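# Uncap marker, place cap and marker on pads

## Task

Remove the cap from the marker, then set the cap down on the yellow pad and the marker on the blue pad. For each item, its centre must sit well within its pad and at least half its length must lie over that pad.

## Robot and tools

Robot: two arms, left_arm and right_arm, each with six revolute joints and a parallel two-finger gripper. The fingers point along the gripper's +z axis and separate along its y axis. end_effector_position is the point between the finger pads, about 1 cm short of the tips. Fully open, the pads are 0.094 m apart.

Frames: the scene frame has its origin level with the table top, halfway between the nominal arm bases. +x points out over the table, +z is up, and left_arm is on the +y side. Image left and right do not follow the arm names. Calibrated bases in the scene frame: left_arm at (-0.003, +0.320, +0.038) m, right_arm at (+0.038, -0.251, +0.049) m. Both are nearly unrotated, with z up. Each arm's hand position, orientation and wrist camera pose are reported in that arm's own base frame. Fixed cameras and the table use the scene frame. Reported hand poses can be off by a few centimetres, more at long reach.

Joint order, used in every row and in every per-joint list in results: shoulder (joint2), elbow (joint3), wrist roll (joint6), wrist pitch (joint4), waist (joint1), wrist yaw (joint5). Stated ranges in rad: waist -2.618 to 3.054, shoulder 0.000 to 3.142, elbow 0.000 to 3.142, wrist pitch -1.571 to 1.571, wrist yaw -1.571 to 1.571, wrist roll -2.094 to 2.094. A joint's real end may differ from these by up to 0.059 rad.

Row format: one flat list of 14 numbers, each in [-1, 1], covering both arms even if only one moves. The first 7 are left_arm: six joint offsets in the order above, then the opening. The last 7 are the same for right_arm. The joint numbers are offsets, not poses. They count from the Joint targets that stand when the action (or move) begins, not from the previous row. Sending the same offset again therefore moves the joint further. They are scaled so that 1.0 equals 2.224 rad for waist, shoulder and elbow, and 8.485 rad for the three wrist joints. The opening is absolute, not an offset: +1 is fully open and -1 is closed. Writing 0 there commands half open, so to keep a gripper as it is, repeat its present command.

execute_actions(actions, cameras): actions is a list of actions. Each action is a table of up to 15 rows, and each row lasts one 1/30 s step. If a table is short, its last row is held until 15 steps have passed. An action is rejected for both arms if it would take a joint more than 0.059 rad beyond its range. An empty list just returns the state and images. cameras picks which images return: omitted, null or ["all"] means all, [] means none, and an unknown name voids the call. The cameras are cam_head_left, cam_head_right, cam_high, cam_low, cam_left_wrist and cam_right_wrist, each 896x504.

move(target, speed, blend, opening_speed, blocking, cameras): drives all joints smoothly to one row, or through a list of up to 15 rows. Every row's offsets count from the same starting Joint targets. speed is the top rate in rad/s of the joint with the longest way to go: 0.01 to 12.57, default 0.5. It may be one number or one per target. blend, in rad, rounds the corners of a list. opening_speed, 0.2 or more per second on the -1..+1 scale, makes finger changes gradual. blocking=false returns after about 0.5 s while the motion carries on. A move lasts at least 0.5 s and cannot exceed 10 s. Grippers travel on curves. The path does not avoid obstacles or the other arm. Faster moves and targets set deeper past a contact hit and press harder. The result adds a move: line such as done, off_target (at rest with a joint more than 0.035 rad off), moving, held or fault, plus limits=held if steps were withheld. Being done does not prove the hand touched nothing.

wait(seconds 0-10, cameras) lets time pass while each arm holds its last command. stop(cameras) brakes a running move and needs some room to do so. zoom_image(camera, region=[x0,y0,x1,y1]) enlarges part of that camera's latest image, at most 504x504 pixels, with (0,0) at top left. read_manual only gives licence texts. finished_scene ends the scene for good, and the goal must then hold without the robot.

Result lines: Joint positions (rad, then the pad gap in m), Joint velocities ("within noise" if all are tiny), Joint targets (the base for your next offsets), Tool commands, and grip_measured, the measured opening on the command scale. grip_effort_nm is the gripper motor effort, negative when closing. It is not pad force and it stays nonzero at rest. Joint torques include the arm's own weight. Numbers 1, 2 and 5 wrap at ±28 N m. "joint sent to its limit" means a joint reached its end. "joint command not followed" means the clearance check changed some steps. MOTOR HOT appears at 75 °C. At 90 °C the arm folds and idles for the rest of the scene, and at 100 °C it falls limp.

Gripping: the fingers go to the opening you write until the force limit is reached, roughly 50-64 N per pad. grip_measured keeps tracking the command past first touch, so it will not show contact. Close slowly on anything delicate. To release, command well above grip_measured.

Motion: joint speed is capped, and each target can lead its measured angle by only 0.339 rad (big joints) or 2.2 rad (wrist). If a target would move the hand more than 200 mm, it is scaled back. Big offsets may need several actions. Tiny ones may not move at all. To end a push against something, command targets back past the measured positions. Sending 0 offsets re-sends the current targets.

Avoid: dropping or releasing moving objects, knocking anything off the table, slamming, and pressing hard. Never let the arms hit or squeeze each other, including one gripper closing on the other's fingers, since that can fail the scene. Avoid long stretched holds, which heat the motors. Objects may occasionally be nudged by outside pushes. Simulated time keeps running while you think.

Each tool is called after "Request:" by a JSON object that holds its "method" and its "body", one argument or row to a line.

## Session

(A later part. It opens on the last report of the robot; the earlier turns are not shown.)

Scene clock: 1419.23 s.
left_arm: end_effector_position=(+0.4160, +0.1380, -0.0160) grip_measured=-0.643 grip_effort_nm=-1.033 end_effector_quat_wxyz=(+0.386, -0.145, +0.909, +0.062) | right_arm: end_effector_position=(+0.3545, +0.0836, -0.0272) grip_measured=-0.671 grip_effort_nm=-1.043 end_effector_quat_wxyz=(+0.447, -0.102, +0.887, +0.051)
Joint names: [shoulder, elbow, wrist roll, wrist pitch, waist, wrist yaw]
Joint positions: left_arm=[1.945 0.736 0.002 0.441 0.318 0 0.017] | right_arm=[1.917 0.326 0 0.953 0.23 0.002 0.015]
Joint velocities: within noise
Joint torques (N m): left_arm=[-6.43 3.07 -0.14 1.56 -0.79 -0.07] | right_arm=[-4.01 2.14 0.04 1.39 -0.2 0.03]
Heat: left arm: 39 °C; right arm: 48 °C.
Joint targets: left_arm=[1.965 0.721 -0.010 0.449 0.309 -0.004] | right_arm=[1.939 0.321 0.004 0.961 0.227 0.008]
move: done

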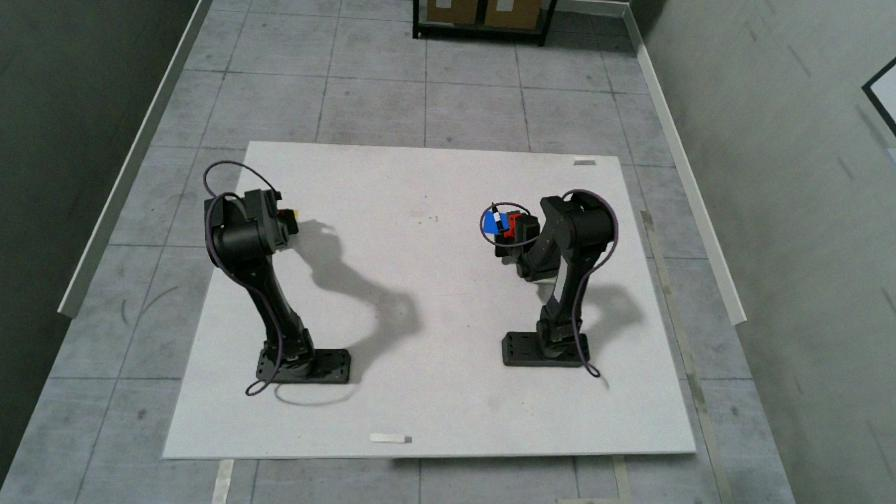

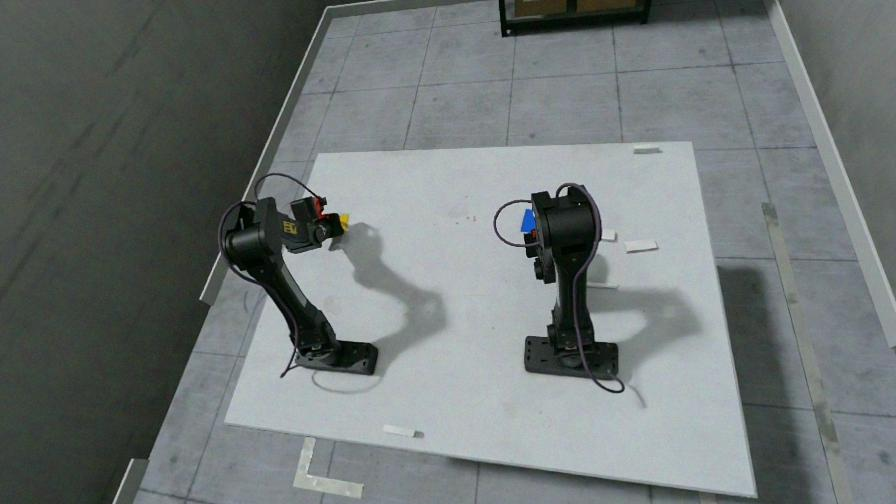

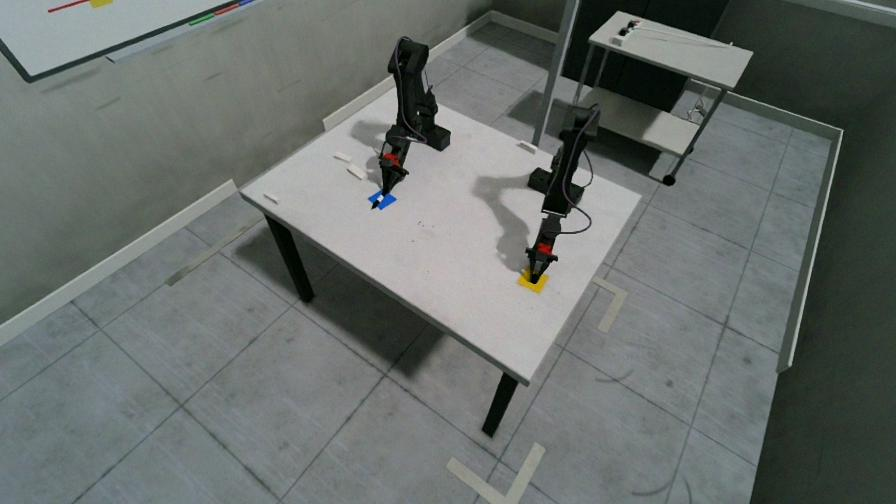

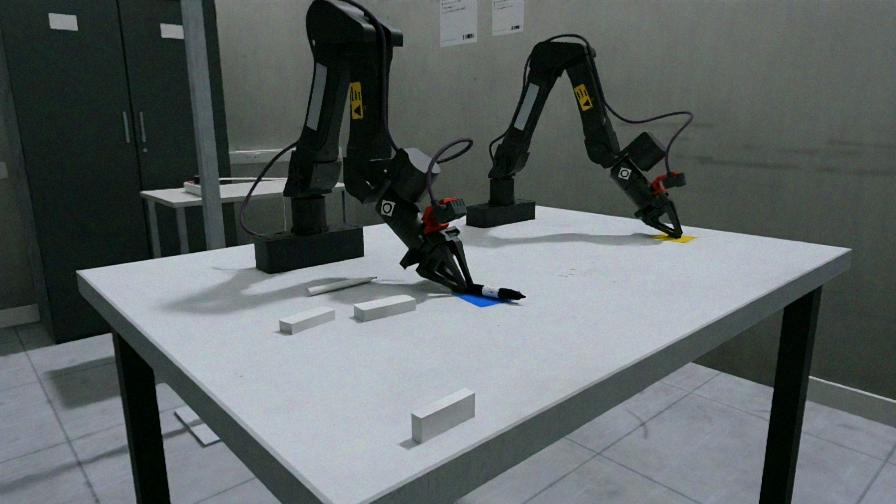

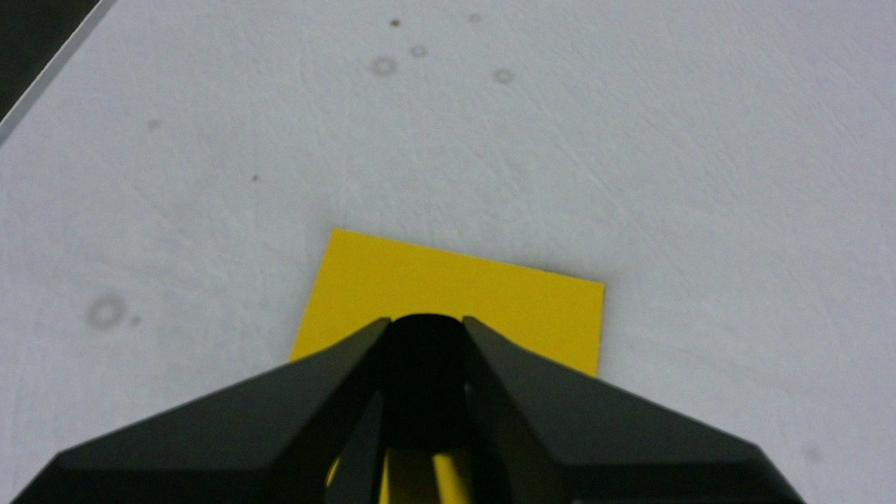

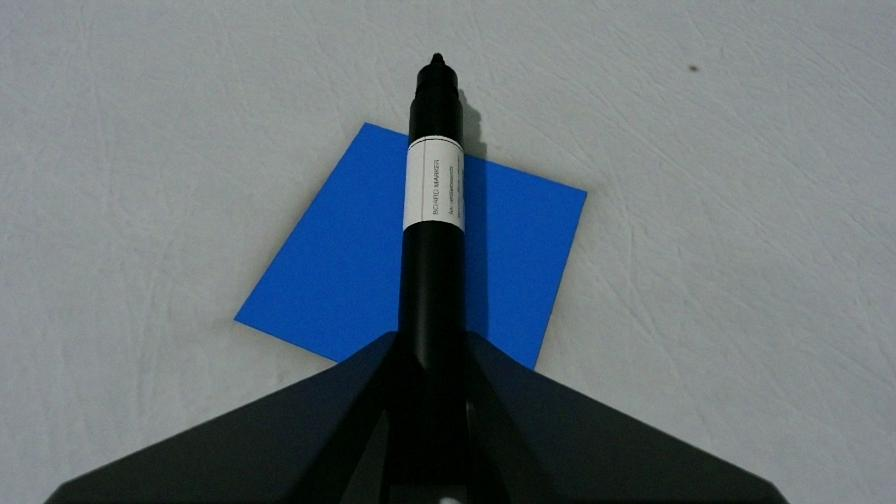

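Request:
{"method": "move", "body": {
  "target": [0, 0, 0, 0, 0, 0, -0.45, 0, 0, 0, 0, 0, 0, -0.47],
  "opening_speed": 0.4
}}

Scene clock: 1444.53 s.
left_arm: end_effector_position=(+0.4163, +0.1369, -0.0166) grip_measured=-0.453 grip_effort_nm=0.144 end_effector_quat_wxyz=(+0.386, -0.144, +0.909, +0.062) | right_arm: end_effector_position=(+0.3543, +0.0833, -0.0280) grip_measured=-0.473 grip_effort_nm=0.154 end_effector_quat_wxyz=(+0.446, -0.102, +0.888, +0.050)
Joint names: [shoulder, elbow, wrist roll, wrist pitch, waist, wrist yaw]
Joint positions: left_arm=[1.947 0.736 0.002 0.442 0.315 0 0.026] | right_arm=[1.92 0.326 0 0.954 0.23 0.003 0.025]
Joint velocities: within noise
Joint torques (N m): left_arm=[-6.71 3.15 -0.12 1.54 -0.49 -0.07] | right_arm=[-4.29 2.03 0.04 1.39 -0.14 0.05]
Heat: left arm: 39 °C; right arm: 47 °C.
Joint targets: left_arm=[1.965 0.721 -0.010 0.449 0.309 -0.004] | right_arm=[1.939 0.321 0.004 0.961 0.227 0.008]
move: done

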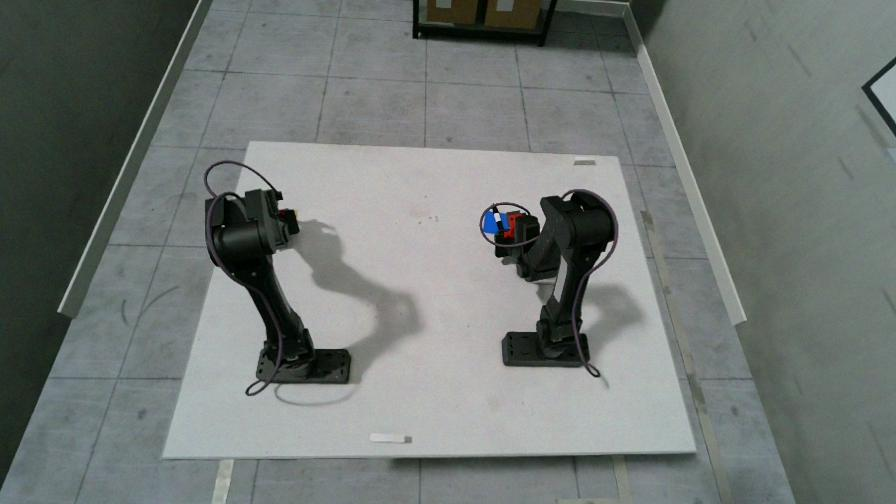

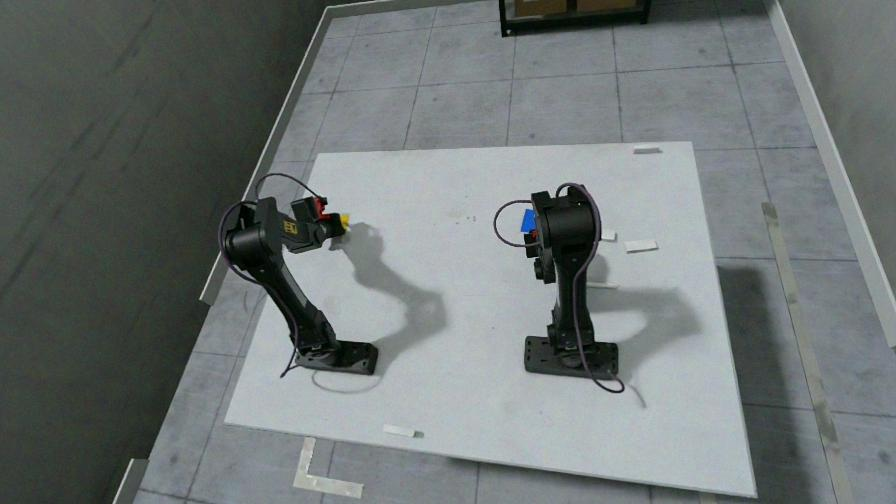

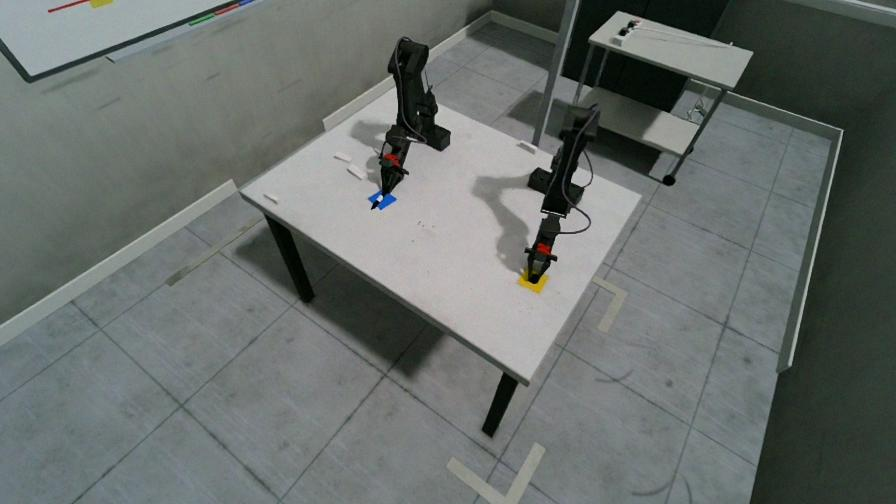

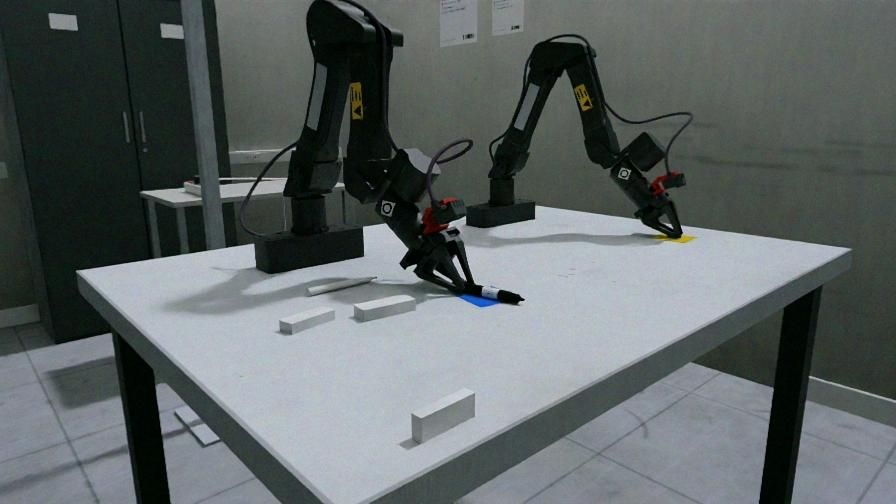

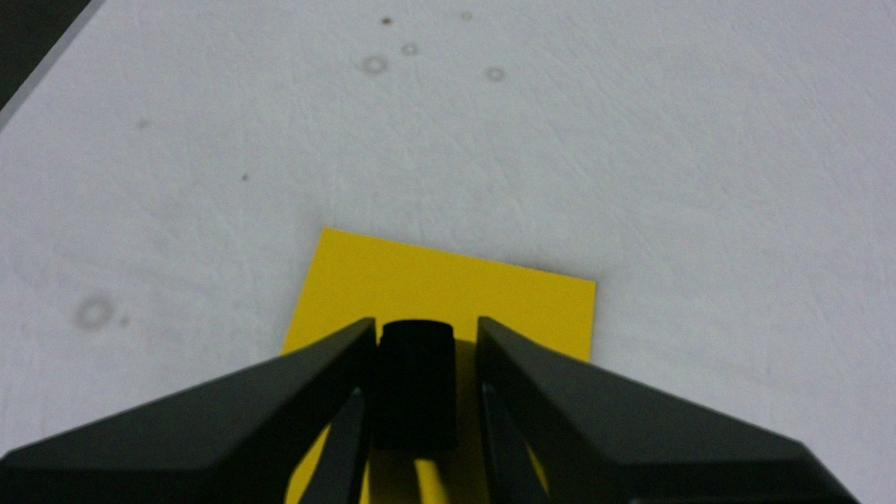

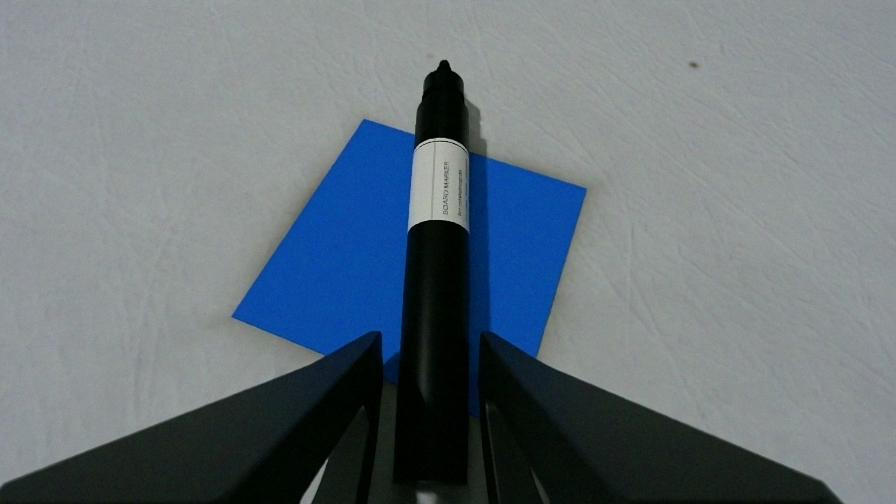

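Request:
{"method": "move", "body": {
  "target": [
    [-0.009, 0, 0, 0, 0, 0, 0.1, -0.009, 0, 0, 0, 0, 0, 0.1],
    [-0.1799, 0, 0, -0.0471, 0, 0, 0.1, -0.2248, 0, 0, -0.0589, 0, 0, 0.1]
  ],
  "speed": [0.2, 0.4],
  "opening_speed": 0.6
}}

Scene clock: 1480.30 s.
left_arm: end_effector_position=(+0.3825, +0.1257, +0.0574) grip_measured=+0.097 grip_effort_nm=0.154 end_effector_quat_wxyz=(+0.367, -0.146, +0.917, +0.058) | right_arm: end_effector_position=(+0.3330, +0.0782, +0.0273) grip_measured=+0.097 grip_effort_nm=0.154 end_effector_quat_wxyz=(+0.427, -0.102, +0.897, +0.048)
Joint names: [shoulder, elbow, wrist roll, wrist pitch, waist, wrist yaw]
Joint positions: left_arm=[1.59 0.736 0 0.043 0.315 0 0.052] | right_arm=[1.464 0.326 0.001 0.457 0.23 0.004 0.052]
Joint velocities: within noise
Joint torques (N m): left_arm=[-8.12 4.7 -0.11 1.52 -0.68 -0.06] | right_arm=[-5.93 4.08 0.01 1.32 -0.21 0.02]
Heat: left arm: 37 °C; right arm: 46 °C.
Joint targets: left_arm=[1.564 0.721 -0.010 0.049 0.309 -0.004] | right_arm=[1.439 0.321 0.004 0.461 0.227 0.008]
move: done

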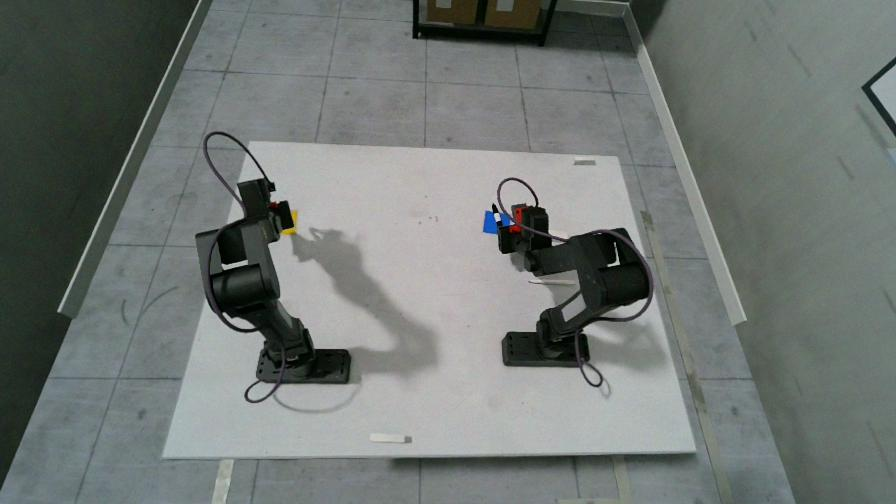

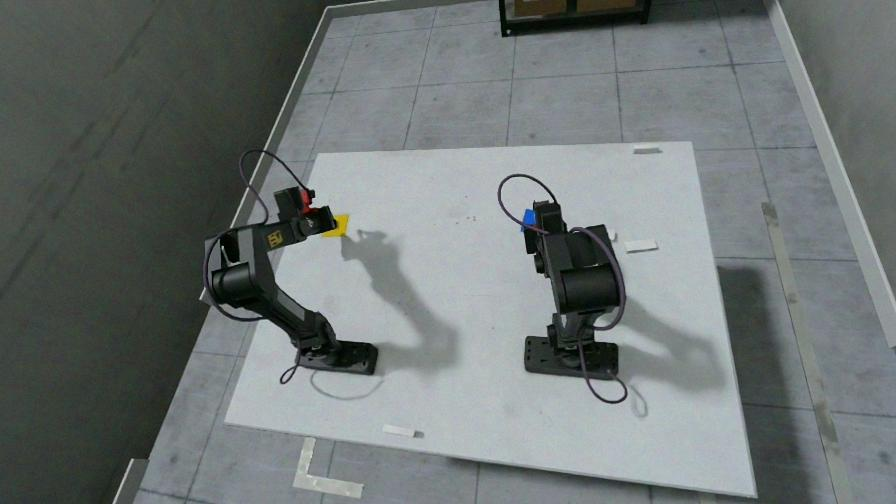

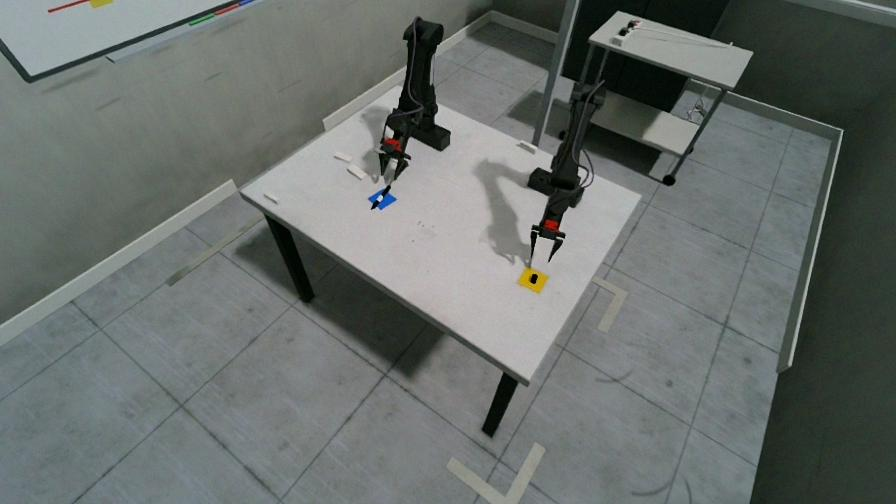

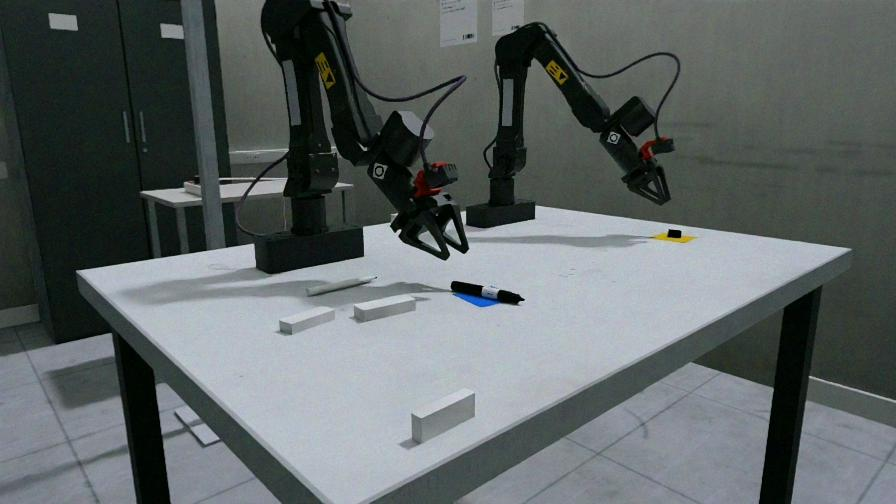

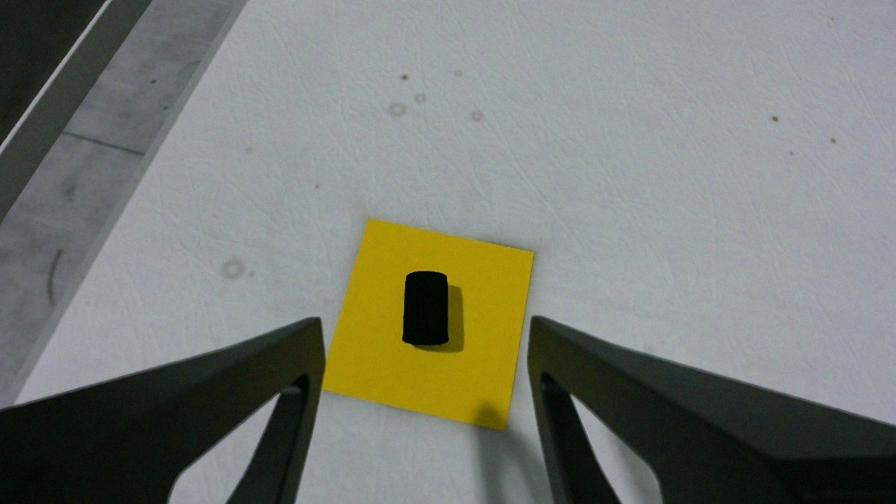

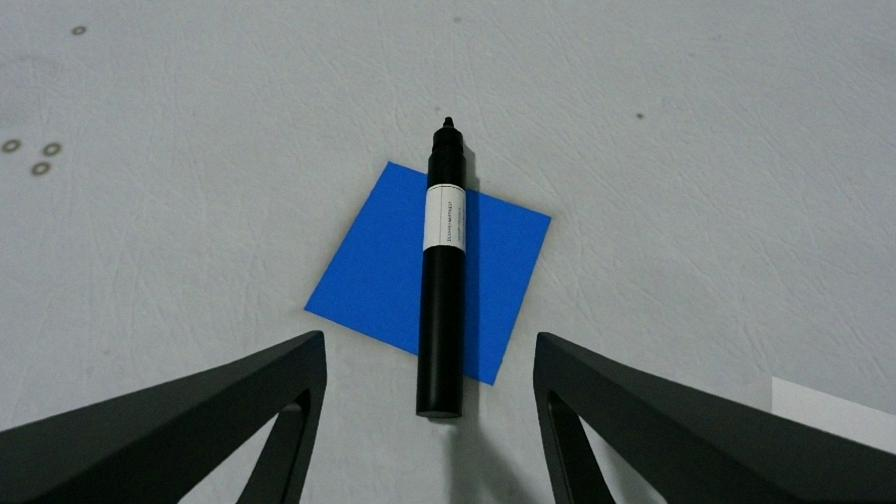

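Request:
{"method": "finished_scene", "body": {
  "scene": 1
}}

The scene is finished: the task was done.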